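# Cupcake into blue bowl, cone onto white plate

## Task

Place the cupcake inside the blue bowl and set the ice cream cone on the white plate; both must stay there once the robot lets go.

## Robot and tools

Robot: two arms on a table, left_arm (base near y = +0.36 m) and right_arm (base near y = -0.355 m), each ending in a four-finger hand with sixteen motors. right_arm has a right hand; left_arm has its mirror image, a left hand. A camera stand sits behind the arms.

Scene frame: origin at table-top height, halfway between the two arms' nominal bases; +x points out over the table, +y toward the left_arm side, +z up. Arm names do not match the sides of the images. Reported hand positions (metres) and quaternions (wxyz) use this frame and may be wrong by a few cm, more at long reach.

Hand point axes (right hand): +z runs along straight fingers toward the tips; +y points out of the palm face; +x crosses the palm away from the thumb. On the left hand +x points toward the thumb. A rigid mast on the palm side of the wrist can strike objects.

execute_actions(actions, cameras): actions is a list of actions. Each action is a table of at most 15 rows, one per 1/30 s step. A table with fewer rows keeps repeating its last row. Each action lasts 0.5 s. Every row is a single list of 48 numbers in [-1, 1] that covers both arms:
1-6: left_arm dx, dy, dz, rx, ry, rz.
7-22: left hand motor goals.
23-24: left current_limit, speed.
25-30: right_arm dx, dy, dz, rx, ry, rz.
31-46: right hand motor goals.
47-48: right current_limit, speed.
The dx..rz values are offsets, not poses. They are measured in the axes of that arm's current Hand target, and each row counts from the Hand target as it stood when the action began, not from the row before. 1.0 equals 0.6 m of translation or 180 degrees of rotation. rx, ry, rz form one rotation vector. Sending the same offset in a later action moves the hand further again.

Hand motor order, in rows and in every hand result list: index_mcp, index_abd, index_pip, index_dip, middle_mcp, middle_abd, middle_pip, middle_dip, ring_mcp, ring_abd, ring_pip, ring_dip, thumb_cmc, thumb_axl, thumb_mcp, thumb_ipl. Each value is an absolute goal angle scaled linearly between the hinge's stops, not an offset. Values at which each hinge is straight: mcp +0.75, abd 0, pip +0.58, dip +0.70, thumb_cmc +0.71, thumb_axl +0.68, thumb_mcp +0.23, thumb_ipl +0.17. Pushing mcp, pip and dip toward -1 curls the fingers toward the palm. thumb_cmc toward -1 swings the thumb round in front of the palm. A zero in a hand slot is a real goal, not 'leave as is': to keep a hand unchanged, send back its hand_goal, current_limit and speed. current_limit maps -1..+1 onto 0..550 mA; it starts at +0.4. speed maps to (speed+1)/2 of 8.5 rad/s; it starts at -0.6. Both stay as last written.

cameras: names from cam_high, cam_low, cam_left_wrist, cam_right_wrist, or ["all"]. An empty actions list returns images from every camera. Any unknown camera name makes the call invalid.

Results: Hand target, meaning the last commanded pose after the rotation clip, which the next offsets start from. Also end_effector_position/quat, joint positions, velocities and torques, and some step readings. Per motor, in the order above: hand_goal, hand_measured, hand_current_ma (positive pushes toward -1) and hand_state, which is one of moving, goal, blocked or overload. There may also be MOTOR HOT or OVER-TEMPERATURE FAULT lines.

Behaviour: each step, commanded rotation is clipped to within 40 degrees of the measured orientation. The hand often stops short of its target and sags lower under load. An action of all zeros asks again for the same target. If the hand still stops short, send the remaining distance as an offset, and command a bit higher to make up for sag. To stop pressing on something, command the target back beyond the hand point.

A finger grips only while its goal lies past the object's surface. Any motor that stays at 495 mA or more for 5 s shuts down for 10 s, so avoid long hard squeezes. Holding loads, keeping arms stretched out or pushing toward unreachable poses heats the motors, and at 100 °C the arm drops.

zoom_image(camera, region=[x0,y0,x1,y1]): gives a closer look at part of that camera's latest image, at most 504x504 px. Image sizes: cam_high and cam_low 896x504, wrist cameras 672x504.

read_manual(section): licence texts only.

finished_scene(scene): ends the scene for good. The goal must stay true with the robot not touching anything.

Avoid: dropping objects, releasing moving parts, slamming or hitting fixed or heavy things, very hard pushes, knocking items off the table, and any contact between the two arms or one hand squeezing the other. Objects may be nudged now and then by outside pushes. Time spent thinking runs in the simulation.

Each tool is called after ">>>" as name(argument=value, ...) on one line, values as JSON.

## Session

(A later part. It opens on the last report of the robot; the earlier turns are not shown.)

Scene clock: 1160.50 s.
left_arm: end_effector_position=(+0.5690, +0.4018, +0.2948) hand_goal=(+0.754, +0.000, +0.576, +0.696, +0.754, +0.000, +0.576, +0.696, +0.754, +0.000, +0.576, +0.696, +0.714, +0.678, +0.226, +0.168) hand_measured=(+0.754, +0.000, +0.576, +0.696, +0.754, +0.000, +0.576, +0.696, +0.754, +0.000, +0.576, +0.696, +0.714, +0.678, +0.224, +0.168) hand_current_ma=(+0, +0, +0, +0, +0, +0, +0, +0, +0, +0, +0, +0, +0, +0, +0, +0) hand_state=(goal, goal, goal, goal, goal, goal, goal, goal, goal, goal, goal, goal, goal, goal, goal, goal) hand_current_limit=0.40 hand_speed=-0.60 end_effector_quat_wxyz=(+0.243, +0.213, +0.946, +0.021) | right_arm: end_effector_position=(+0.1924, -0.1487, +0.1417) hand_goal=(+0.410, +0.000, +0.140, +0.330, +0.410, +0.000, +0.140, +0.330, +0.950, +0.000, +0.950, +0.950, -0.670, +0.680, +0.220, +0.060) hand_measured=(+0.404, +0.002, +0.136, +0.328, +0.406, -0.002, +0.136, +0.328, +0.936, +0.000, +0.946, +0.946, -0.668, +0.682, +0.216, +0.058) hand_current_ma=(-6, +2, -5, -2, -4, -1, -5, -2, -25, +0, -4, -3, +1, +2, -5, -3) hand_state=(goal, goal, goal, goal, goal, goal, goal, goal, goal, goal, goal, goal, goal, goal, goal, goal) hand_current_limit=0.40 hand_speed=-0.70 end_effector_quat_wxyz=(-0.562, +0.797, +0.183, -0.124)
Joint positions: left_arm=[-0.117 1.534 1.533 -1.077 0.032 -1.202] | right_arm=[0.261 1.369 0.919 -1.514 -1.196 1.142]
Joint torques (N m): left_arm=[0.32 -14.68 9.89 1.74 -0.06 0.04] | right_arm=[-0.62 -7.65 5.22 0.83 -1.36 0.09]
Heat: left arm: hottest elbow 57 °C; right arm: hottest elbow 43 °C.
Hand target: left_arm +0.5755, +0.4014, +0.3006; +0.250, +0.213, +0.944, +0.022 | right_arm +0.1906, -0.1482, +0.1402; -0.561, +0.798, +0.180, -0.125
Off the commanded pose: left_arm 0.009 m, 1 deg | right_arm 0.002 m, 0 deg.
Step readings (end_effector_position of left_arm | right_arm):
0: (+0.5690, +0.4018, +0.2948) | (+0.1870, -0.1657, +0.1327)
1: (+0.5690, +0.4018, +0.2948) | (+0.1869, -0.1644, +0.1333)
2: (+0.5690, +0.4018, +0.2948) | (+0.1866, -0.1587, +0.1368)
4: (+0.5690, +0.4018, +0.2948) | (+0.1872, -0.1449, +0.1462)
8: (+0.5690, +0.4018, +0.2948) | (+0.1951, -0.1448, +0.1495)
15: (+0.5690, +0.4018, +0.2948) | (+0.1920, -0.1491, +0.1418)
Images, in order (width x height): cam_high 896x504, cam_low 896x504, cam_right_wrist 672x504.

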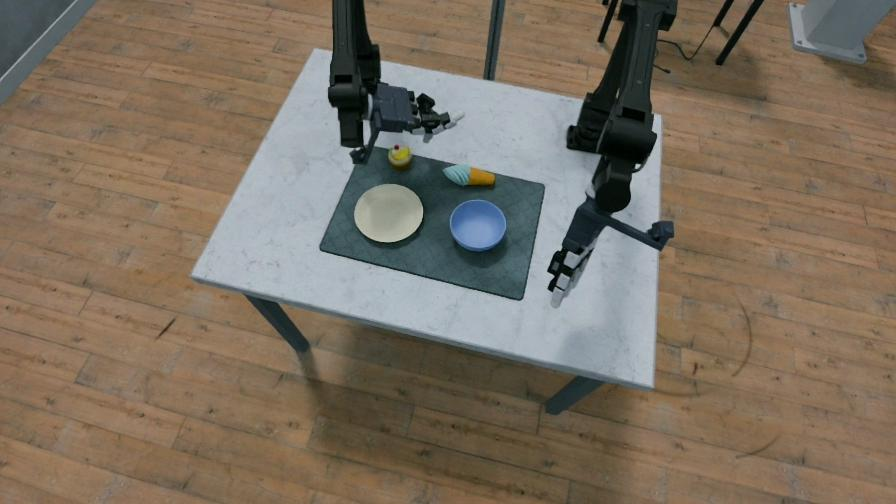

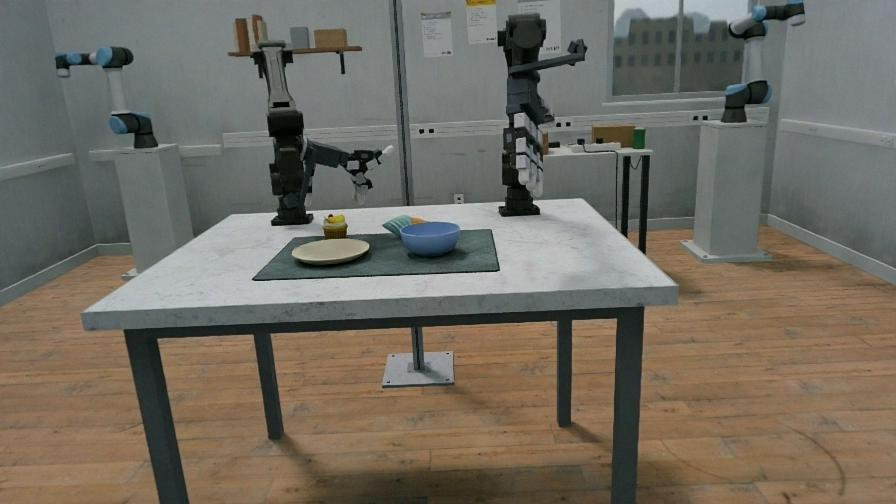

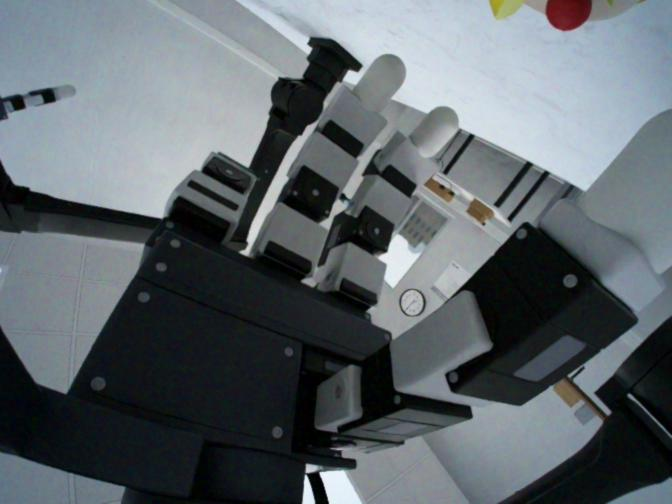

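>>> execute_actions(actions=[[[0,0,0,0,0,0,0.754,0,0.576,0.696,0.754,0,0.576,0.696,0.754,0,0.576,0.696,0.714,0.678,0.226,0.168,0.4,-0.6,0,0.066,0.024,0,0,0,0.41,0,0.14,0.33,0.41,0,0.14,0.33,0.95,0,0.95,0.95,-0.67,0.68,0.22,0.06,0.4,-0.7]],[[0,0,0,0,0,0,0.754,0,0.576,0.696,0.754,0,0.576,0.696,0.754,0,0.576,0.696,0.714,0.678,0.226,0.168,0.4,-0.6,0,0.066,0.024,0,0,0,0.41,0,0.14,0.33,0.41,0,0.14,0.33,0.95,0,0.95,0.95,-0.67,0.68,0.22,0.06,0.4,-0.7]]], cameras=["cam_low","cam_high","cam_right_wrist"])

>>> zoom_image(camera="cam_low", region=[280, 160, 440, 280])

Scene clock: 1182.03 s.
left_arm: end_effector_position=(+0.5690, +0.4018, +0.2948) hand_goal=(+0.754, +0.000, +0.576, +0.696, +0.754, +0.000, +0.576, +0.696, +0.754, +0.000, +0.576, +0.696, +0.714, +0.678, +0.226, +0.168) hand_measured=(+0.754, +0.000, +0.576, +0.696, +0.754, +0.000, +0.576, +0.696, +0.754, +0.000, +0.576, +0.696, +0.714, +0.678, +0.224, +0.168) hand_current_ma=(+0, +0, +0, +0, +0, +0, +0, +0, +0, +0, +0, +0, +0, +0, +0, +0) hand_state=(goal, goal, goal, goal, goal, goal, goal, goal, goal, goal, goal, goal, goal, goal, goal, goal) hand_current_limit=0.40 hand_speed=-0.60 end_effector_quat_wxyz=(+0.243, +0.213, +0.946, +0.021) | right_arm: end_effector_position=(+0.1917, -0.1485, +0.0606) hand_goal=(+0.410, +0.000, +0.140, +0.330, +0.410, +0.000, +0.140, +0.330, +0.950, +0.000, +0.950, +0.950, -0.670, +0.680, +0.220, +0.060) hand_measured=(+0.404, +0.002, +0.136, +0.328, +0.406, -0.002, +0.136, +0.328, +0.936, +0.000, +0.946, +0.946, -0.668, +0.682, +0.216, +0.058) hand_current_ma=(-6, +2, -4, -2, -5, -1, -5, -2, -25, +0, -4, -3, +1, +2, -5, -3) hand_state=(goal, goal, goal, goal, goal, goal, goal, goal, goal, goal, goal, goal, goal, goal, goal, goal) hand_current_limit=0.40 hand_speed=-0.70 end_effector_quat_wxyz=(-0.563, +0.797, +0.185, -0.118)
Joint positions: left_arm=[-0.117 1.534 1.533 -1.077 0.032 -1.202] | right_arm=[0.261 1.493 0.796 -1.252 -1.199 1.148]
Joint torques (N m): left_arm=[0.09 -14.45 9.87 1.77 -0.08 0.01] | right_arm=[-0.85 -6.77 4.46 0.9 -1.16 0.07]
Heat: left arm: hottest elbow 57 °C; right arm: hottest elbow 40 °C.
Hand target: left_arm +0.5755, +0.4014, +0.3006; +0.250, +0.213, +0.944, +0.022 | right_arm +0.1907, -0.1479, +0.0560; -0.561, +0.798, +0.180, -0.125
Off the commanded pose: left_arm 0.009 m, 1 deg | right_arm 0.005 m, 1 deg.
Step readings (end_effector_position of left_arm | right_arm):
0: (+0.5690, +0.4018, +0.2948) | (+0.1924, -0.1487, +0.1417)
1: (+0.5690, +0.4018, +0.2948) | (+0.1924, -0.1487, +0.1414)
2: (+0.5690, +0.4018, +0.2948) | (+0.1929, -0.1483, +0.1393)
4: (+0.5690, +0.4018, +0.2948) | (+0.1931, -0.1480, +0.1326)
8: (+0.5690, +0.4018, +0.2948) | (+0.1885, -0.1494, +0.1138)
15: (+0.5690, +0.4018, +0.2948) | (+0.1912, -0.1486, +0.1038)
16: (+0.5690, +0.4018, +0.2948) | (+0.1915, -0.1485, +0.1035)
17: (+0.5690, +0.4018, +0.2948) | (+0.1925, -0.1483, +0.1013)
19: (+0.5690, +0.4018, +0.2948) | (+0.1940, -0.1478, +0.0941)
23: (+0.5690, +0.4018, +0.2948) | (+0.1897, -0.1491, +0.0726)
30: (+0.5690, +0.4018, +0.2948) | (+0.1908, -0.1488, +0.0609)
Images, in order (width x height): cam_high 896x504, cam_low 896x504, cam_right_wrist 672x504.

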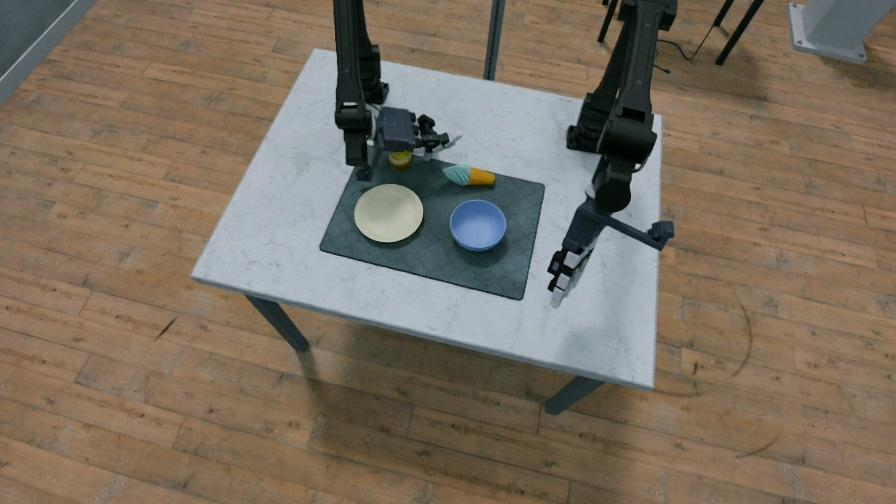

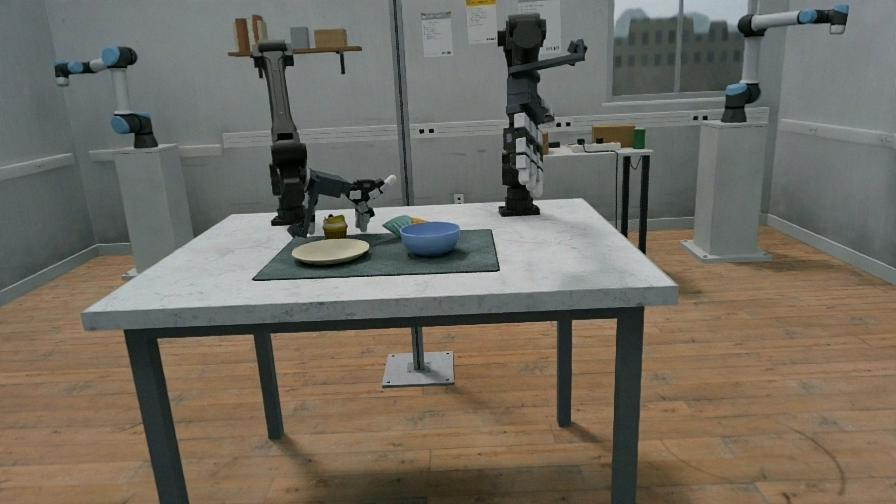

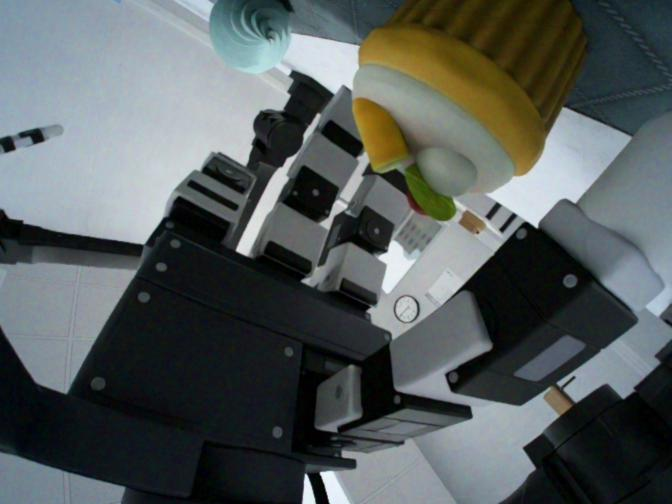

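Scaled by 3.150 from the camera's 896x504 image, which has a finer 1280x720 frame.

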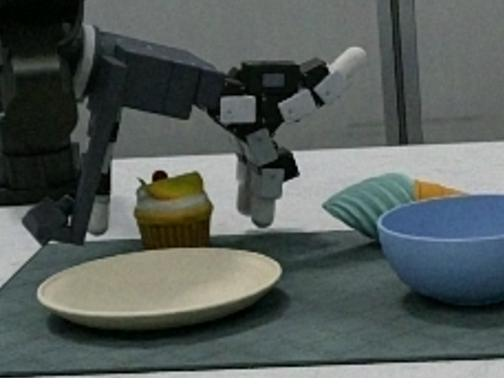

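>>> execute_actions(actions=[[[0,0,0,0,0,0,0.754,0,0.576,0.696,0.754,0,0.576,0.696,0.754,0,0.576,0.696,0.714,0.678,0.226,0.168,0.4,-0.6,0,0,0,0,0,0,0.2,0,0.11,0.33,0.2,0,0.11,0.33,0.95,0,0.95,0.95,-0.67,0.68,0.04,0.1,0.4,-0.8]],[[0,0,0,0,0,0,0.754,0,0.576,0.696,0.754,0,0.576,0.696,0.754,0,0.576,0.696,0.714,0.678,0.226,0.168,0.4,-0.6,0,0,0,0,0,0,0.0,0,0.11,0.3,0.0,0,0.11,0.3,0.95,0,0.95,0.95,-0.67,0.68,-0.12,0.05,0.4,-0.8]],[[0,0,0,0,0,0,0.754,0,0.576,0.696,0.754,0,0.576,0.696,0.754,0,0.576,0.696,0.714,0.678,0.226,0.168,0.4,-0.6,0,0,0,0,0,0,0.0,0,0.11,0.3,0.0,0,0.11,0.3,0.95,0,0.95,0.95,-0.67,0.68,-0.12,0.05,0.4,-0.8]]], cameras=["cam_low","cam_right_wrist"])

>>> zoom_image(camera="cam_low", region=[280, 160, 440, 280])

Scene clock: 1200.43 s.
left_arm: end_effector_position=(+0.5690, +0.4018, +0.2948) hand_goal=(+0.754, +0.000, +0.576, +0.696, +0.754, +0.000, +0.576, +0.696, +0.754, +0.000, +0.576, +0.696, +0.714, +0.678, +0.226, +0.168) hand_measured=(+0.754, +0.000, +0.576, +0.696, +0.754, +0.000, +0.576, +0.696, +0.754, +0.000, +0.576, +0.696, +0.714, +0.678, +0.224, +0.168) hand_current_ma=(+0, +0, +0, +0, +0, +0, +0, +0, +0, +0, +0, +0, +0, +0, +0, +0) hand_state=(goal, goal, goal, goal, goal, goal, goal, goal, goal, goal, goal, goal, goal, goal, goal, goal) hand_current_limit=0.40 hand_speed=-0.60 end_effector_quat_wxyz=(+0.243, +0.213, +0.946, +0.021) | right_arm: end_effector_position=(+0.1916, -0.1483, +0.0608) hand_goal=(+0.000, +0.000, +0.110, +0.300, +0.000, +0.000, +0.110, +0.300, +0.950, +0.000, +0.950, +0.950, -0.670, +0.680, -0.120, +0.050) hand_measured=(+0.046, +0.002, +0.118, +0.304, +0.152, -0.008, +0.148, +0.314, +0.936, +0.000, +0.946, +0.946, -0.654, +0.682, -0.014, +0.074) hand_current_ma=(+120, +2, +10, +3, +385, -8, +84, +20, -25, +0, -4, -3, +27, +3, +385, +70) hand_state=(blocked, goal, goal, goal, blocked, goal, blocked, goal, goal, goal, goal, goal, goal, goal, blocked, blocked) hand_current_limit=0.40 hand_speed=-0.80 end_effector_quat_wxyz=(-0.564, +0.797, +0.183, -0.119)
Joint positions: left_arm=[-0.117 1.534 1.533 -1.077 0.032 -1.202] | right_arm=[0.261 1.493 0.796 -1.252 -1.201 1.15]
Joint torques (N m): left_arm=[0.26 -14.56 9.91 1.84 -0.08 0.01] | right_arm=[-0.73 -7.88 4.45 0.73 -1.08 0.08]
Heat: left arm: hottest elbow 57 °C; right arm: hottest elbow 38 °C.
Hand target: left_arm +0.5755, +0.4014, +0.3006; +0.250, +0.213, +0.944, +0.022 | right_arm +0.1907, -0.1479, +0.0559; -0.561, +0.798, +0.180, -0.125
Off the commanded pose: left_arm 0.009 m, 1 deg | right_arm 0.005 m, 1 deg.
Step readings (end_effector_position of left_arm | right_arm):
0: (+0.5690, +0.4018, +0.2948) | (+0.1918, -0.1485, +0.0605)
1: (+0.5690, +0.4018, +0.2948) | (+0.1918, -0.1485, +0.0605)
2: (+0.5690, +0.4018, +0.2948) | (+0.1918, -0.1485, +0.0605)
4: (+0.5690, +0.4018, +0.2948) | (+0.1918, -0.1485, +0.0605)
8: (+0.5690, +0.4018, +0.2948) | (+0.1917, -0.1485, +0.0605)
15: (+0.5690, +0.4018, +0.2948) | (+0.1917, -0.1485, +0.0605)
16: (+0.5690, +0.4018, +0.2948) | (+0.1917, -0.1485, +0.0605)
17: (+0.5690, +0.4018, +0.2948) | (+0.1917, -0.1485, +0.0606)
19: (+0.5690, +0.4018, +0.2948) | (+0.1917, -0.1485, +0.0606)
23: (+0.5690, +0.4018, +0.2948) | (+0.1916, -0.1484, +0.0607)
30: (+0.5690, +0.4018, +0.2948) | (+0.1916, -0.1483, +0.0608)
31: (+0.5690, +0.4018, +0.2948) | (+0.1916, -0.1483, +0.0608)
32: (+0.5690, +0.4018, +0.2948) | (+0.1916, -0.1483, +0.0608)
34: (+0.5690, +0.4018, +0.2948) | (+0.1916, -0.1483, +0.0608)
38: (+0.5690, +0.4018, +0.2948) | (+0.1916, -0.1483, +0.0608)
45: (+0.5690, +0.4018, +0.2948) | (+0.1916, -0.1483, +0.0608)
Images, in order (width x height): cam_low 896x504, cam_right_wrist 672x504.

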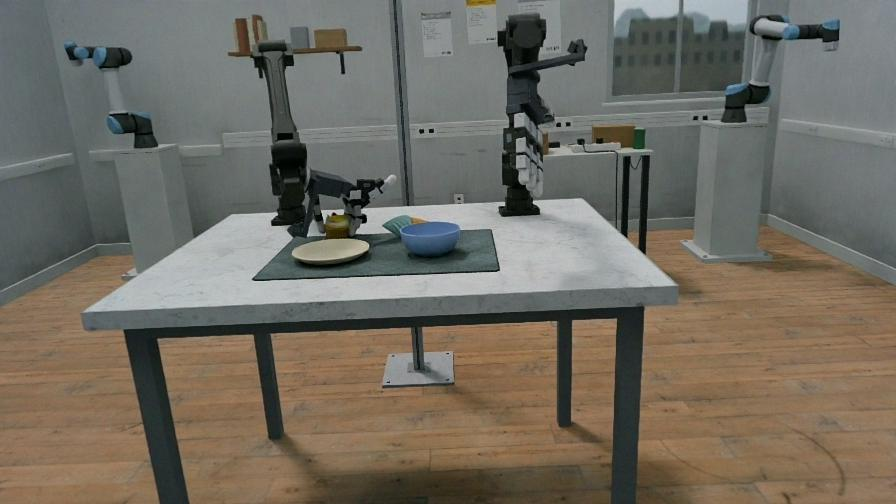

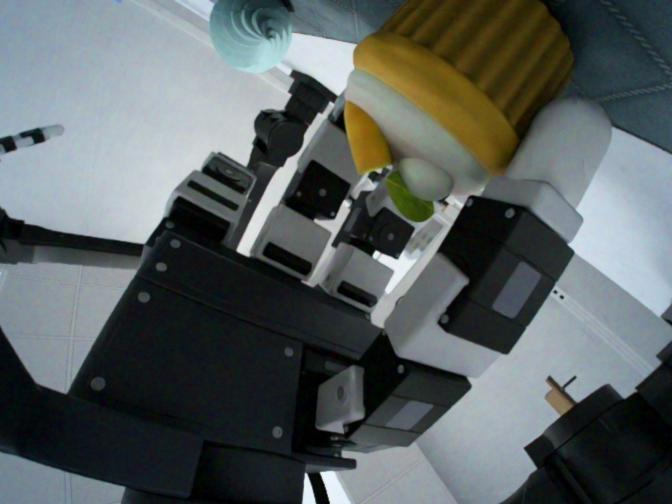

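Scaled by 3.150 from the camera's 896x504 image, which has a finer 1280x720 frame.

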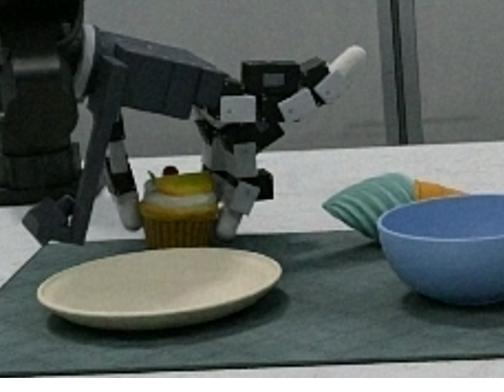

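>>> execute_actions(actions=[[[0,0,0,0,0,0,0.754,0,0.576,0.696,0.754,0,0.576,0.696,0.754,0,0.576,0.696,0.714,0.678,0.226,0.168,0.4,-0.6,0,-0.086,-0.0313,0,0,0,0.0,0,0.11,0.3,0.0,0,0.11,0.3,0.95,0,0.95,0.95,-0.67,0.68,-0.12,0.05,0.4,-0.8]],[[0,0,0,0,0,0,0.754,0,0.576,0.696,0.754,0,0.576,0.696,0.754,0,0.576,0.696,0.714,0.678,0.226,0.168,0.4,-0.6,0,-0.086,-0.0313,0,0,0,0.0,0,0.11,0.3,0.0,0,0.11,0.3,0.95,0,0.95,0.95,-0.67,0.68,-0.12,0.05,0.4,-0.8]],[[0,0,0,0,0,0,0.754,0,0.576,0.696,0.754,0,0.576,0.696,0.754,0,0.576,0.696,0.714,0.678,0.226,0.168,0.4,-0.6,0.109,-0.0225,0.062,0,0,0,0.0,0,0.11,0.3,0.0,0,0.11,0.3,0.95,0,0.95,0.95,-0.67,0.68,-0.12,0.05,0.4,-0.8]],[[0,0,0,0,0,0,0.754,0,0.576,0.696,0.754,0,0.576,0.696,0.754,0,0.576,0.696,0.714,0.678,0.226,0.168,0.4,-0.6,0.109,-0.0225,0.062,0,0,0,0.0,0,0.11,0.3,0.0,0,0.11,0.3,0.95,0,0.95,0.95,-0.67,0.68,-0.12,0.05,0.4,-0.8]],[[0,0,0,0,0,0,0.754,0,0.576,0.696,0.754,0,0.576,0.696,0.754,0,0.576,0.696,0.714,0.678,0.226,0.168,0.4,-0.6,0.109,-0.0225,0.062,0,0,0,0.0,0,0.11,0.3,0.0,0,0.11,0.3,0.95,0,0.95,0.95,-0.67,0.68,-0.12,0.05,0.4,-0.8]],[[0,0,0,0,0,0,0.754,0,0.576,0.696,0.754,0,0.576,0.696,0.754,0,0.576,0.696,0.714,0.678,0.226,0.168,0.4,-0.6,0.109,-0.0225,0.062,0,-0.0522,-0.019,0.0,0,0.11,0.3,0.0,0,0.11,0.3,0.95,0,0.95,0.95,-0.67,0.68,-0.12,0.05,0.4,-0.8]]], cameras=["cam_high","cam_low","cam_right_wrist"])

>>> zoom_image(camera="cam_low", region=[320, 130, 520, 280])

>>> zoom_image(camera="cam_high", region=[400, 140, 560, 270])

Scene clock: 1250.00 s.
left_arm: end_effector_position=(+0.5690, +0.4018, +0.2948) hand_goal=(+0.754, +0.000, +0.576, +0.696, +0.754, +0.000, +0.576, +0.696, +0.754, +0.000, +0.576, +0.696, +0.714, +0.678, +0.226, +0.168) hand_measured=(+0.754, +0.000, +0.576, +0.696, +0.754, +0.000, +0.576, +0.696, +0.754, +0.000, +0.576, +0.696, +0.714, +0.678, +0.224, +0.168) hand_current_ma=(+0, +0, +0, +0, +0, +0, +0, +0, +0, +0, +0, +0, +0, +0, +0, +0) hand_state=(goal, goal, goal, goal, goal, goal, goal, goal, goal, goal, goal, goal, goal, goal, goal, goal) hand_current_limit=0.40 hand_speed=-0.60 end_effector_quat_wxyz=(+0.243, +0.213, +0.946, +0.021) | right_arm: end_effector_position=(+0.3496, +0.0979, +0.1650) hand_goal=(+0.000, +0.000, +0.110, +0.300, +0.000, +0.000, +0.110, +0.300, +0.950, +0.000, +0.950, +0.950, -0.670, +0.680, -0.120, +0.050) hand_measured=(+0.024, +0.004, +0.118, +0.304, +0.134, -0.016, +0.158, +0.322, +0.936, +0.000, +0.946, +0.946, -0.642, +0.684, -0.014, +0.076) hand_current_ma=(+49, +3, +11, +3, +385, -22, +115, +38, -25, +0, -4, -3, +57, +7, +385, +76) hand_state=(blocked, goal, goal, goal, blocked, goal, blocked, blocked, goal, goal, goal, goal, blocked, goal, blocked, blocked) hand_current_limit=0.40 hand_speed=-0.80 end_effector_quat_wxyz=(-0.549, +0.784, +0.234, -0.170)
Joint positions: left_arm=[-0.117 1.534 1.533 -1.077 0.032 -1.202] | right_arm=[0.596 1.942 1.726 -1.249 -1.223 1.694]
Joint torques (N m): left_arm=[0.67 -14.1 9.88 1.77 -0.06 0.02] | right_arm=[-1.08 -16.32 9.72 0.7 -1.4 -0.11]
Heat: left arm: hottest elbow 58 °C; right arm: hottest elbow 38 °C.
Hand target: left_arm +0.5755, +0.4014, +0.3006; +0.250, +0.213, +0.944, +0.022 | right_arm +0.3596, +0.1065, +0.1670; -0.548, +0.780, +0.249, -0.173
Off the commanded pose: left_arm 0.009 m, 1 deg | right_arm 0.013 m, 2 deg.
Step readings (end_effector_position of left_arm | right_arm):
0: (+0.5690, +0.4018, +0.2948) | (+0.1916, -0.1483, +0.0608)
1: (+0.5690, +0.4018, +0.2948) | (+0.1915, -0.1483, +0.0608)
2: (+0.5690, +0.4018, +0.2948) | (+0.1905, -0.1486, +0.0617)
4: (+0.5690, +0.4018, +0.2948) | (+0.1850, -0.1503, +0.0674)
8: (+0.5690, +0.4018, +0.2948) | (+0.1787, -0.1522, +0.0862)
15: (+0.5690, +0.4018, +0.2948) | (+0.1833, -0.1508, +0.1026)
16: (+0.5690, +0.4018, +0.2948) | (+0.1827, -0.1509, +0.1031)
17: (+0.5690, +0.4018, +0.2948) | (+0.1812, -0.1515, +0.1052)
19: (+0.5690, +0.4018, +0.2948) | (+0.1780, -0.1526, +0.1135)
23: (+0.5690, +0.4018, +0.2948) | (+0.1808, -0.1518, +0.1392)
30: (+0.5690, +0.4018, +0.2948) | (+0.1832, -0.1511, +0.1575)
31: (+0.5690, +0.4018, +0.2948) | (+0.1829, -0.1509, +0.1577)
32: (+0.5690, +0.4018, +0.2948) | (+0.1841, -0.1484, +0.1588)
34: (+0.5690, +0.4018, +0.2948) | (+0.1924, -0.1353, +0.1618)
38: (+0.5690, +0.4018, +0.2948) | (+0.2150, -0.1030, +0.1642)
45: (+0.5690, +0.4018, +0.2948) | (+0.2225, -0.0899, +0.1592)
46: (+0.5690, +0.4018, +0.2948) | (+0.2241, -0.0890, +0.1596)
47: (+0.5690, +0.4018, +0.2948) | (+0.2256, -0.0861, +0.1598)
49: (+0.5690, +0.4018, +0.2948) | (+0.2357, -0.0750, +0.1620)
53: (+0.5690, +0.4018, +0.2948) | (+0.2598, -0.0420, +0.1646)
60: (+0.5690, +0.4018, +0.2948) | (+0.2650, -0.0266, +0.1604)
61: (+0.5690, +0.4018, +0.2948) | (+0.2665, -0.0255, +0.1610)
62: (+0.5690, +0.4018, +0.2948) | (+0.2681, -0.0231, +0.1617)
64: (+0.5690, +0.4018, +0.2948) | (+0.2785, -0.0122, +0.1641)
68: (+0.5690, +0.4018, +0.2948) | (+0.3037, +0.0193, +0.1665)
75: (+0.5690, +0.4018, +0.2948) | (+0.3050, +0.0345, +0.1607)
76: (+0.5690, +0.4018, +0.2948) | (+0.3058, +0.0354, +0.1615)
77: (+0.5690, +0.4018, +0.2948) | (+0.3077, +0.0378, +0.1630)
79: (+0.5690, +0.4018, +0.2948) | (+0.3196, +0.0505, +0.1683)
83: (+0.5690, +0.4018, +0.2948) | (+0.3475, +0.0822, +0.1743)
90: (+0.5690, +0.4018, +0.2948) | (+0.3469, +0.0950, +0.1619)
Images, in order (width x height): cam_high 896x504, cam_low 896x504, cam_right_wrist 672x504.

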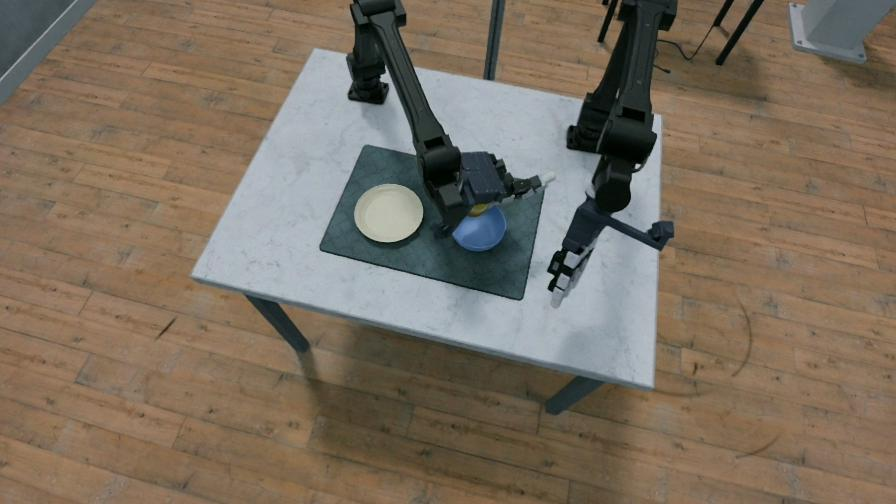

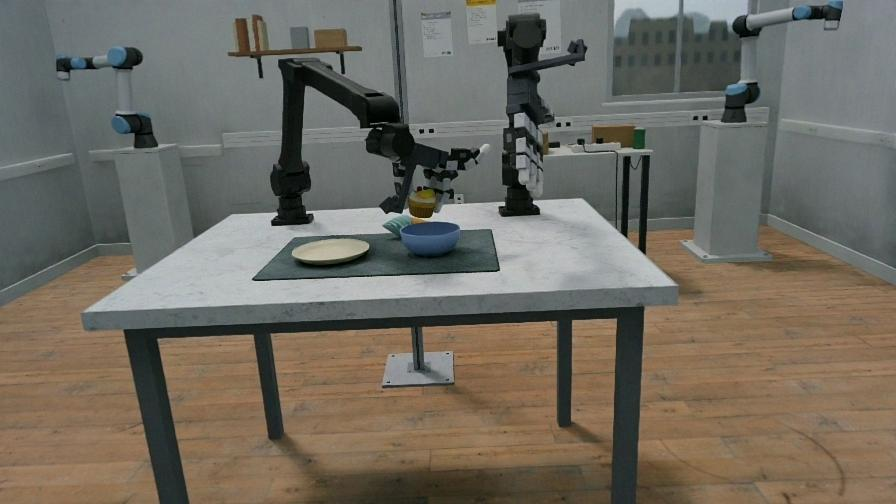

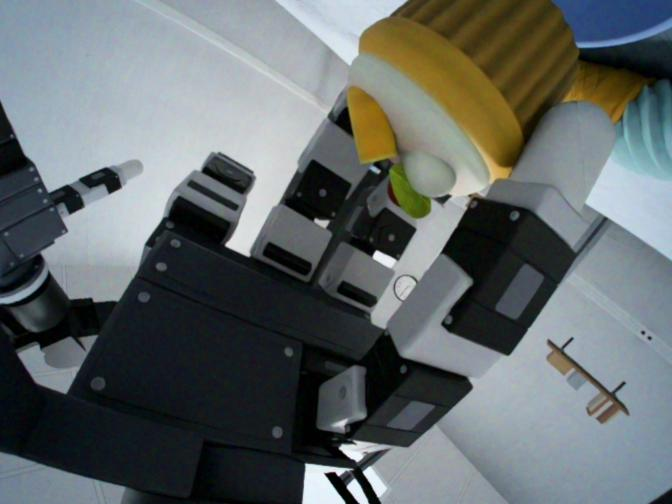

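Scaled by 2.520 from the camera's 896x504 image, which has a finer 1280x720 frame.

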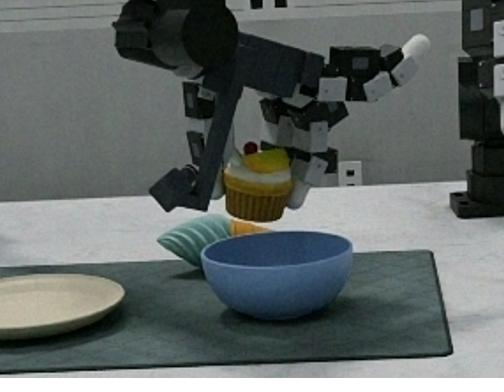

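Scaled by 3.150 from the camera's 896x504 image, which has a finer 1280x720 frame.

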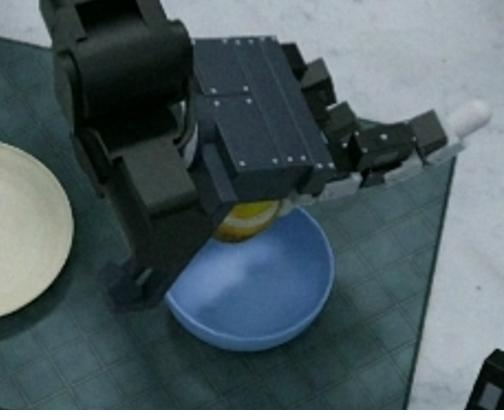

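>>> execute_actions(actions=[[[0,0,0,0,0,0,0.754,0,0.576,0.696,0.754,0,0.576,0.696,0.754,0,0.576,0.696,0.714,0.678,0.226,0.168,0.4,-0.6,0.0195,0.071,0.0233,0,0,0,0.0,0,0.11,0.3,0.0,0,0.11,0.3,0.95,0,0.95,0.95,-0.67,0.68,-0.12,0.05,0.4,-0.8]]], cameras=["cam_high","cam_low","cam_right_wrist"])

>>> zoom_image(camera="cam_low", region=[320, 130, 520, 280])

>>> zoom_image(camera="cam_high", region=[400, 140, 560, 270])

Scene clock: 1293.90 s.
left_arm: end_effector_position=(+0.5690, +0.4018, +0.2948) hand_goal=(+0.754, +0.000, +0.576, +0.696, +0.754, +0.000, +0.576, +0.696, +0.754, +0.000, +0.576, +0.696, +0.714, +0.678, +0.226, +0.168) hand_measured=(+0.754, +0.000, +0.576, +0.696, +0.754, +0.000, +0.576, +0.696, +0.754, +0.000, +0.576, +0.696, +0.714, +0.678, +0.224, +0.168) hand_current_ma=(+0, +0, +0, +0, +0, +0, +0, +0, +0, +0, +0, +0, +0, +0, +0, +0) hand_state=(goal, goal, goal, goal, goal, goal, goal, goal, goal, goal, goal, goal, goal, goal, goal, goal) hand_current_limit=0.40 hand_speed=-0.60 end_effector_quat_wxyz=(+0.243, +0.213, +0.946, +0.021) | right_arm: end_effector_position=(+0.3605, +0.1051, +0.1180) hand_goal=(+0.000, +0.000, +0.110, +0.300, +0.000, +0.000, +0.110, +0.300, +0.950, +0.000, +0.950, +0.950, -0.670, +0.680, -0.120, +0.050) hand_measured=(+0.024, +0.002, +0.118, +0.302, +0.134, -0.016, +0.158, +0.322, +0.936, +0.000, +0.946, +0.946, -0.642, +0.684, -0.014, +0.076) hand_current_ma=(+46, +1, +10, +2, +385, -22, +115, +38, -25, +0, -4, -3, +57, +7, +385, +76) hand_state=(blocked, goal, goal, goal, blocked, goal, blocked, blocked, goal, goal, goal, goal, blocked, goal, blocked, blocked) hand_current_limit=0.40 hand_speed=-0.80 end_effector_quat_wxyz=(-0.546, +0.782, +0.240, -0.180)
Joint positions: left_arm=[-0.117 1.534 1.533 -1.077 0.032 -1.202] | right_arm=[0.596 2.036 1.749 -1.252 -1.224 1.626]
Joint torques (N m): left_arm=[0.56 -14.33 9.84 1.66 -0.03 0.01] | right_arm=[-1.03 -18.37 9.35 0.64 -1.32 -0.12]
Heat: left arm: hottest elbow 58 °C; right arm: hottest elbow 43 °C.
Hand target: left_arm +0.5755, +0.4014, +0.3006; +0.250, +0.213, +0.944, +0.022 | right_arm +0.3701, +0.1123, +0.1221; -0.548, +0.780, +0.249, -0.173
Off the commanded pose: left_arm 0.009 m, 1 deg | right_arm 0.013 m, 1 deg.
Step readings (end_effector_position of left_arm | right_arm):
0: (+0.5690, +0.4018, +0.2948) | (+0.3496, +0.0979, +0.1650)
1: (+0.5690, +0.4018, +0.2948) | (+0.3497, +0.0980, +0.1650)
2: (+0.5690, +0.4018, +0.2948) | (+0.3501, +0.0982, +0.1636)
4: (+0.5690, +0.4018, +0.2948) | (+0.3523, +0.0998, +0.1602)
8: (+0.5690, +0.4018, +0.2948) | (+0.3562, +0.1023, +0.1425)
15: (+0.5690, +0.4018, +0.2948) | (+0.3575, +0.1031, +0.1146)
Images, in order (width x height): cam_high 896x504, cam_low 896x504, cam_right_wrist 672x504.

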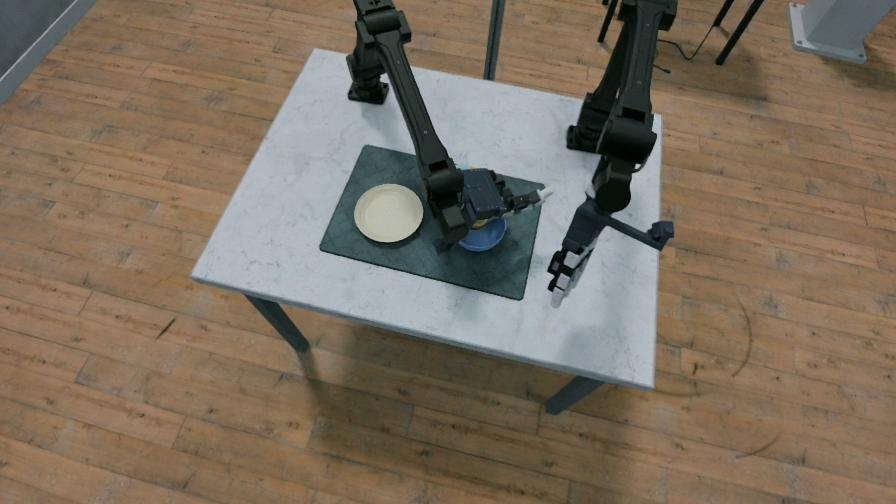

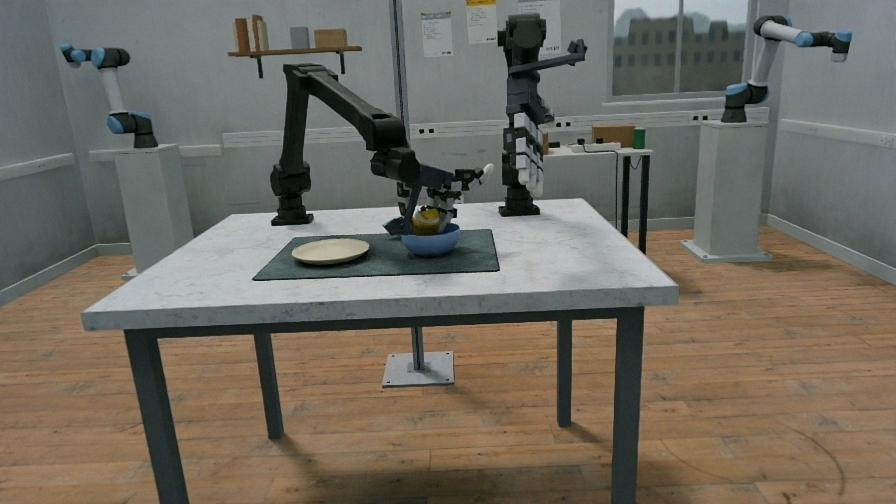

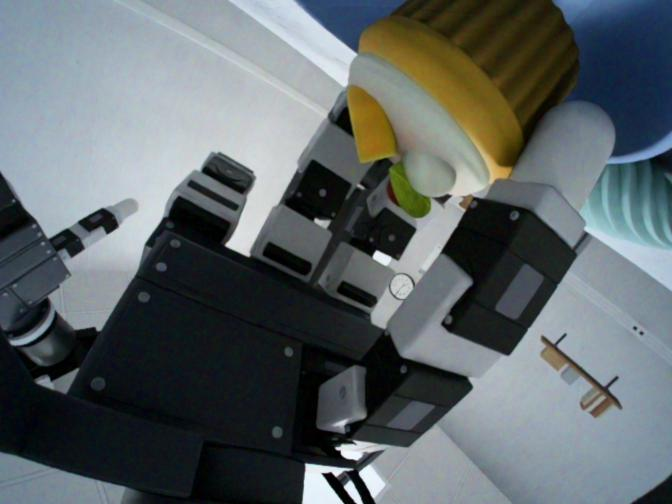

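Scaled by 2.520 from the camera's 896x504 image, which has a finer 1280x720 frame.

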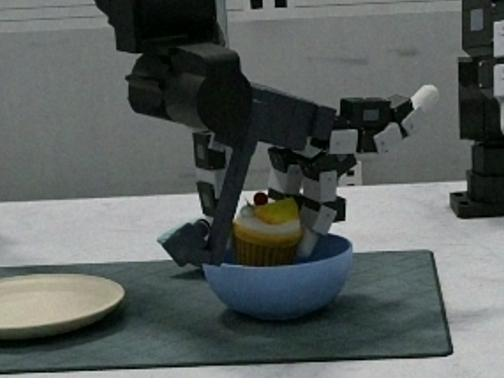

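Scaled by 3.150 from the camera's 896x504 image, which has a finer 1280x720 frame.

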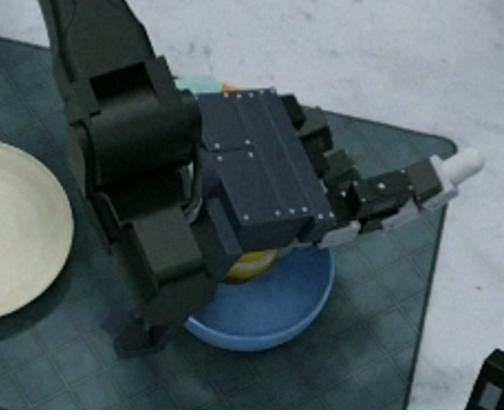

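>>> execute_actions(actions=[[[0,0,0,0,0,0,0.754,0,0.576,0.696,0.754,0,0.576,0.696,0.754,0,0.576,0.696,0.714,0.678,0.226,0.168,0.4,-0.6,0.026,0.054,0.022,0,0,0,0.0,0,0.11,0.3,0.0,0,0.11,0.3,0.95,0,0.95,0.95,-0.67,0.68,-0.12,0.05,0.4,-0.8]]], cameras=["cam_high","cam_low","cam_right_wrist"])

>>> zoom_image(camera="cam_low", region=[320, 130, 520, 280])

>>> zoom_image(camera="cam_high", region=[400, 140, 560, 270])

Scene clock: 1310.70 s.
left_arm: end_effector_position=(+0.5690, +0.4018, +0.2948) hand_goal=(+0.754, +0.000, +0.576, +0.696, +0.754, +0.000, +0.576, +0.696, +0.754, +0.000, +0.576, +0.696, +0.714, +0.678, +0.226, +0.168) hand_measured=(+0.754, +0.000, +0.576, +0.696, +0.754, +0.000, +0.576, +0.696, +0.754, +0.000, +0.576, +0.696, +0.714, +0.678, +0.224, +0.168) hand_current_ma=(+0, +0, +0, +0, +0, +0, +0, +0, +0, +0, +0, +0, +0, +0, +0, +0) hand_state=(goal, goal, goal, goal, goal, goal, goal, goal, goal, goal, goal, goal, goal, goal, goal, goal) hand_current_limit=0.40 hand_speed=-0.60 end_effector_quat_wxyz=(+0.243, +0.213, +0.946, +0.021) | right_arm: end_effector_position=(+0.3699, +0.1131, +0.0979) hand_goal=(+0.000, +0.000, +0.110, +0.300, +0.000, +0.000, +0.110, +0.300, +0.950, +0.000, +0.950, +0.950, -0.670, +0.680, -0.120, +0.050) hand_measured=(+0.022, +0.006, +0.118, +0.302, +0.134, -0.018, +0.160, +0.322, +0.936, +0.000, +0.946, +0.946, -0.642, +0.684, -0.014, +0.076) hand_current_ma=(+45, +5, +10, +2, +385, -24, +119, +38, -25, +0, -4, -3, +58, +7, +385, +76) hand_state=(blocked, goal, goal, goal, blocked, goal, blocked, blocked, goal, goal, goal, goal, blocked, goal, blocked, blocked) hand_current_limit=0.40 hand_speed=-0.80 end_effector_quat_wxyz=(-0.549, +0.780, +0.240, -0.181)
Joint positions: left_arm=[-0.117 1.534 1.533 -1.077 0.032 -1.202] | right_arm=[0.596 2.085 1.772 -1.225 -1.231 1.626]
Joint torques (N m): left_arm=[0.56 -14.27 9.85 1.8 -0.04 0.03] | right_arm=[-1.08 -16.85 9.18 1.47 -1.02 -0.11]
Heat: left arm: hottest elbow 58 °C; right arm: hottest elbow 44 °C.
Hand target: left_arm +0.5755, +0.4014, +0.3006; +0.250, +0.213, +0.944, +0.022 | right_arm +0.3821, +0.1226, +0.0874; -0.548, +0.780, +0.249, -0.173
Off the commanded pose: left_arm 0.009 m, 1 deg | right_arm 0.019 m, 1 deg.
Step readings (end_effector_position of left_arm | right_arm):
0: (+0.5690, +0.4018, +0.2948) | (+0.3604, +0.1051, +0.1180)
1: (+0.5690, +0.4018, +0.2948) | (+0.3604, +0.1051, +0.1180)
2: (+0.5690, +0.4018, +0.2948) | (+0.3605, +0.1051, +0.1175)
4: (+0.5690, +0.4018, +0.2948) | (+0.3622, +0.1064, +0.1157)
8: (+0.5690, +0.4018, +0.2948) | (+0.3676, +0.1105, +0.1058)
15: (+0.5690, +0.4018, +0.2948) | (+0.3694, +0.1129, +0.0974)
Images, in order (width x height): cam_high 896x504, cam_low 896x504, cam_right_wrist 672x504.

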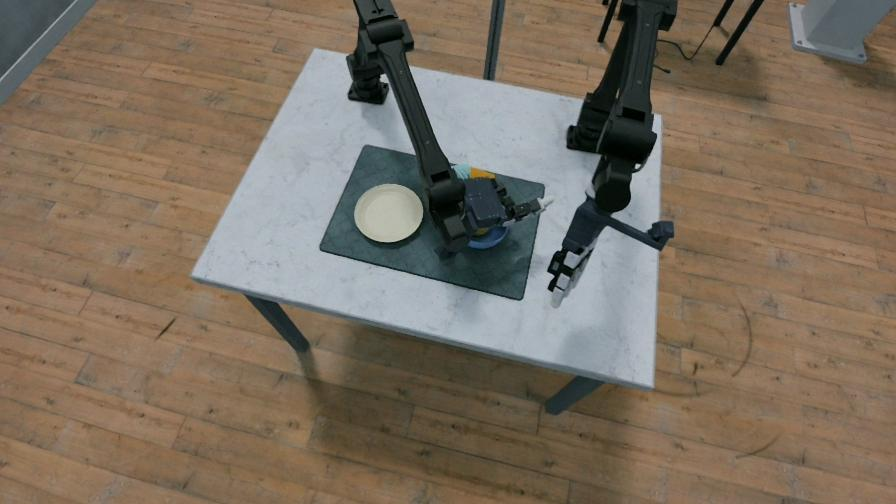

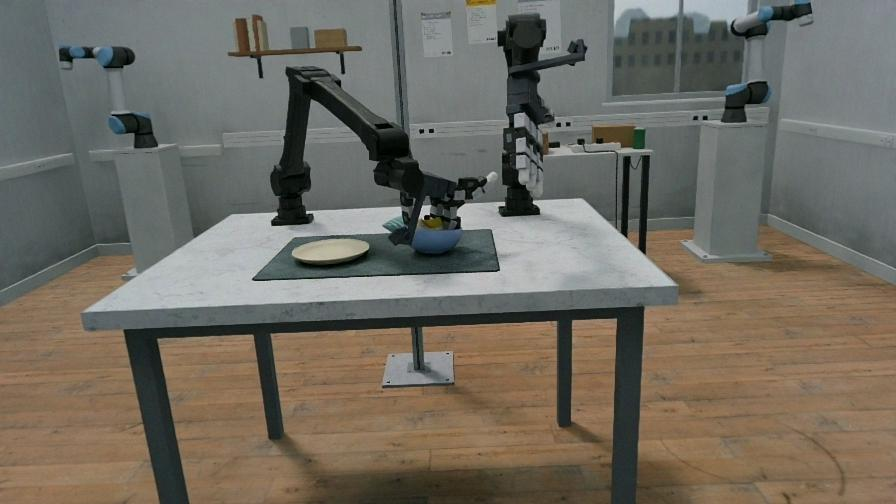

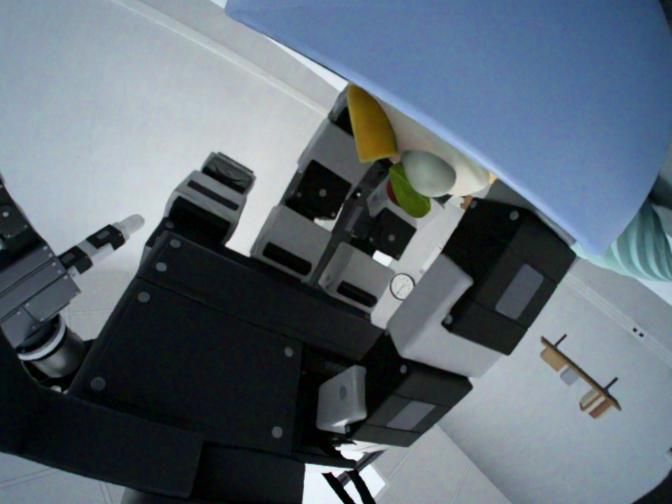

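Scaled by 2.520 from the camera's 896x504 image, which has a finer 1280x720 frame.

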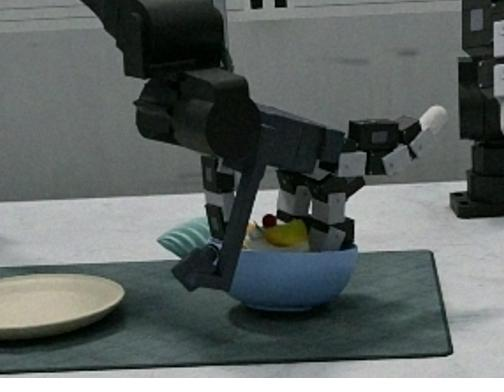

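Scaled by 3.150 from the camera's 896x504 image, which has a finer 1280x720 frame.

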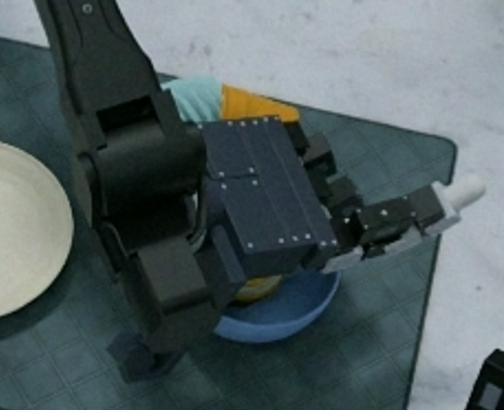

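>>> zoom_image(camera="cam_low", region=[380, 190, 480, 265])

>>> zoom_image(camera="cam_right_wrist", region=[300, 0, 672, 280])

Scaled by 5.040 from the camera's 896x504 image, which has a finer 1280x720 frame.

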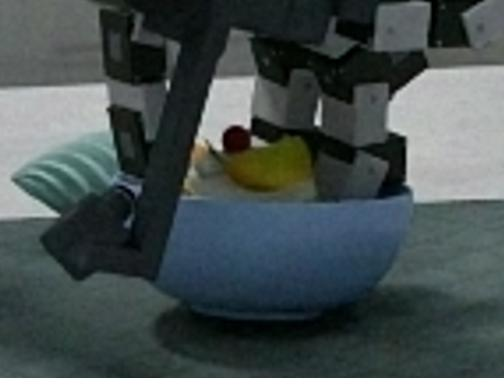

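Scaled by 1.355 from the camera's 672x504 image, which has a finer 960x720 frame.

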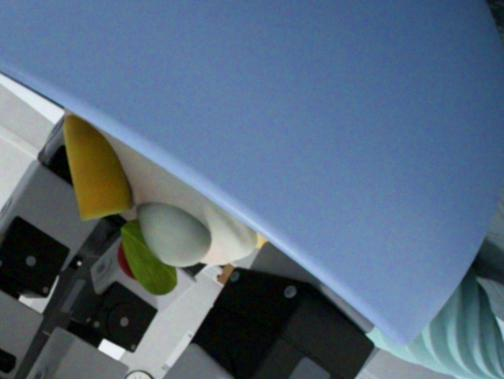

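>>> execute_actions(actions=[[[0,0,0,0,0,0,0.754,0,0.576,0.696,0.754,0,0.576,0.696,0.754,0,0.576,0.696,0.714,0.678,0.226,0.168,0.4,-0.6,0,-0.01,-0.0213,0,0,0,0.0,0,0.11,0.3,0.0,0,0.11,0.3,0.95,0,0.95,0.95,-0.67,0.68,-0.12,0.05,0.4,-0.8]]], cameras=["cam_high","cam_low","cam_right_wrist"])

>>> zoom_image(camera="cam_low", region=[380, 190, 480, 265])

>>> zoom_image(camera="cam_high", region=[400, 140, 560, 270])

Scene clock: 1393.37 s.
left_arm: end_effector_position=(+0.5690, +0.4018, +0.2948) hand_goal=(+0.754, +0.000, +0.576, +0.696, +0.754, +0.000, +0.576, +0.696, +0.754, +0.000, +0.576, +0.696, +0.714, +0.678, +0.226, +0.168) hand_measured=(+0.754, +0.000, +0.576, +0.696, +0.754, +0.000, +0.576, +0.696, +0.754, +0.000, +0.576, +0.696, +0.714, +0.678, +0.224, +0.168) hand_current_ma=(+0, +0, +0, +0, +0, +0, +0, +0, +0, +0, +0, +0, +0, +0, +0, +0) hand_state=(goal, goal, goal, goal, goal, goal, goal, goal, goal, goal, goal, goal, goal, goal, goal, goal) hand_current_limit=0.40 hand_speed=-0.60 end_effector_quat_wxyz=(+0.243, +0.213, +0.946, +0.021) | right_arm: end_effector_position=(+0.3746, +0.1106, +0.1050) hand_goal=(+0.000, +0.000, +0.110, +0.300, +0.000, +0.000, +0.110, +0.300, +0.950, +0.000, +0.950, +0.950, -0.670, +0.680, -0.120, +0.050) hand_measured=(+0.022, +0.006, +0.118, +0.302, +0.134, -0.018, +0.160, +0.322, +0.936, +0.000, +0.946, +0.946, -0.642, +0.684, -0.014, +0.076) hand_current_ma=(+45, +5, +10, +2, +385, -24, +119, +38, -25, +0, -4, -3, +58, +7, +385, +76) hand_state=(blocked, goal, goal, goal, blocked, goal, blocked, blocked, goal, goal, goal, goal, blocked, goal, blocked, blocked) hand_current_limit=0.40 hand_speed=-0.80 end_effector_quat_wxyz=(-0.549, +0.779, +0.246, -0.177)
Joint positions: left_arm=[-0.117 1.534 1.533 -1.077 0.032 -1.202] | right_arm=[0.59 2.086 1.796 -1.268 -1.229 1.589]
Joint torques (N m): left_arm=[0.38 -14.8 9.76 1.73 -0.07 0.06] | right_arm=[-1.73 -17.61 9.36 0.54 -1.12 -0.19]
Heat: left arm: hottest elbow 58 °C; right arm: hottest elbow 46 °C.
Hand target: left_arm +0.5755, +0.4014, +0.3006; +0.250, +0.213, +0.944, +0.022 | right_arm +0.3879, +0.1142, +0.0971; -0.548, +0.780, +0.249, -0.173
Off the commanded pose: left_arm 0.009 m, 1 deg | right_arm 0.016 m, 1 deg.
Step readings (end_effector_position of left_arm | right_arm):
0: (+0.5690, +0.4018, +0.2948) | (+0.3699, +0.1131, +0.0979)
1: (+0.5690, +0.4018, +0.2948) | (+0.3699, +0.1132, +0.0979)
2: (+0.5690, +0.4018, +0.2948) | (+0.3701, +0.1133, +0.0981)
4: (+0.5690, +0.4018, +0.2948) | (+0.3707, +0.1128, +0.0992)
8: (+0.5690, +0.4018, +0.2948) | (+0.3720, +0.1124, +0.1029)
15: (+0.5690, +0.4018, +0.2948) | (+0.3747, +0.1107, +0.1053)
Images, in order (width x height): cam_high 896x504, cam_low 896x504, cam_right_wrist 672x504.

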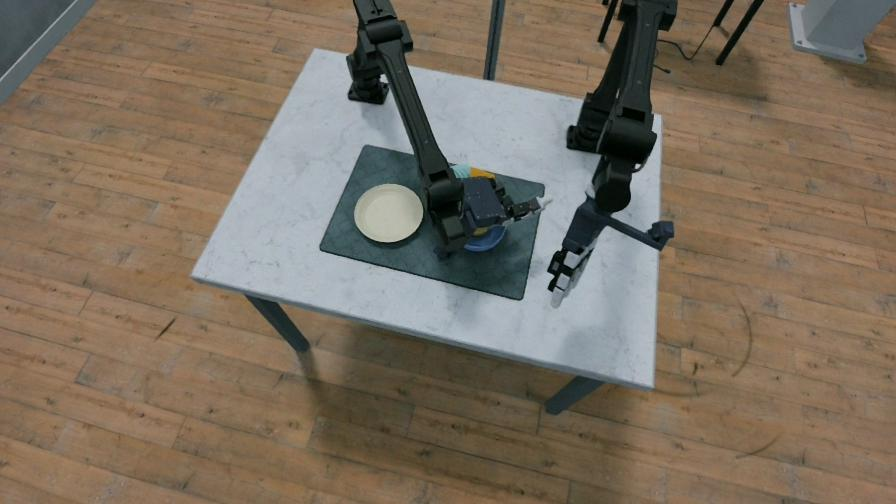

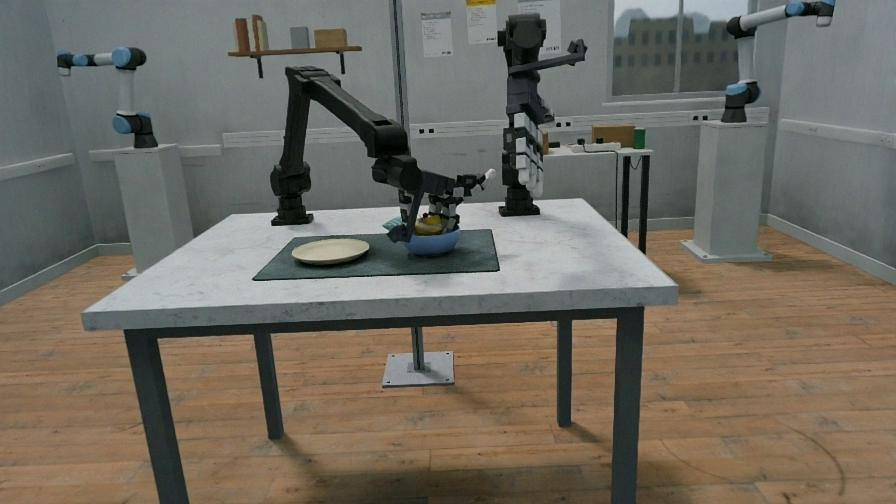

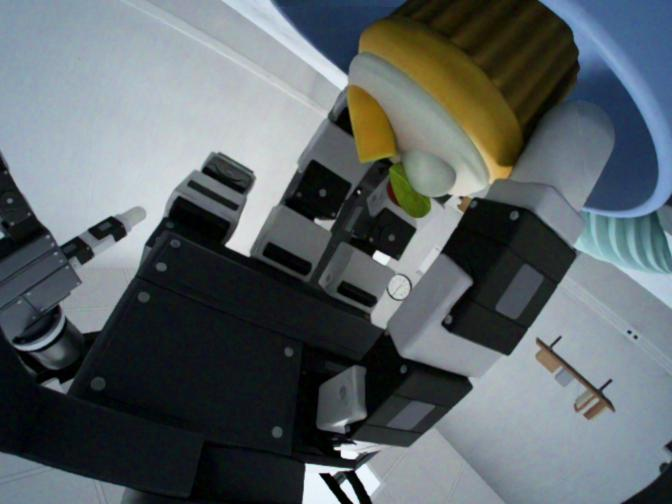

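Scaled by 5.040 from the camera's 896x504 image, which has a finer 1280x720 frame.

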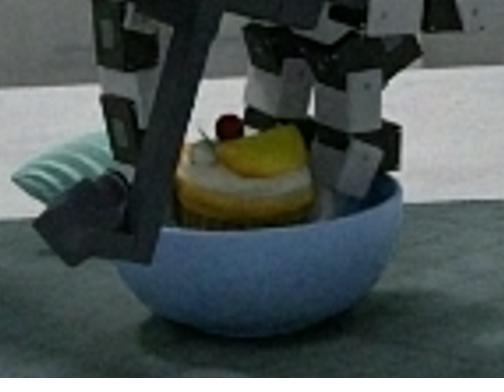

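Scaled by 3.150 from the camera's 896x504 image, which has a finer 1280x720 frame.

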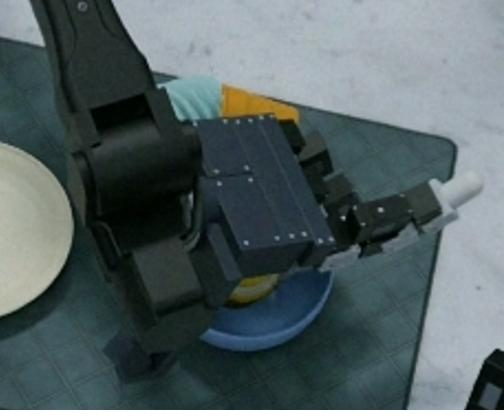

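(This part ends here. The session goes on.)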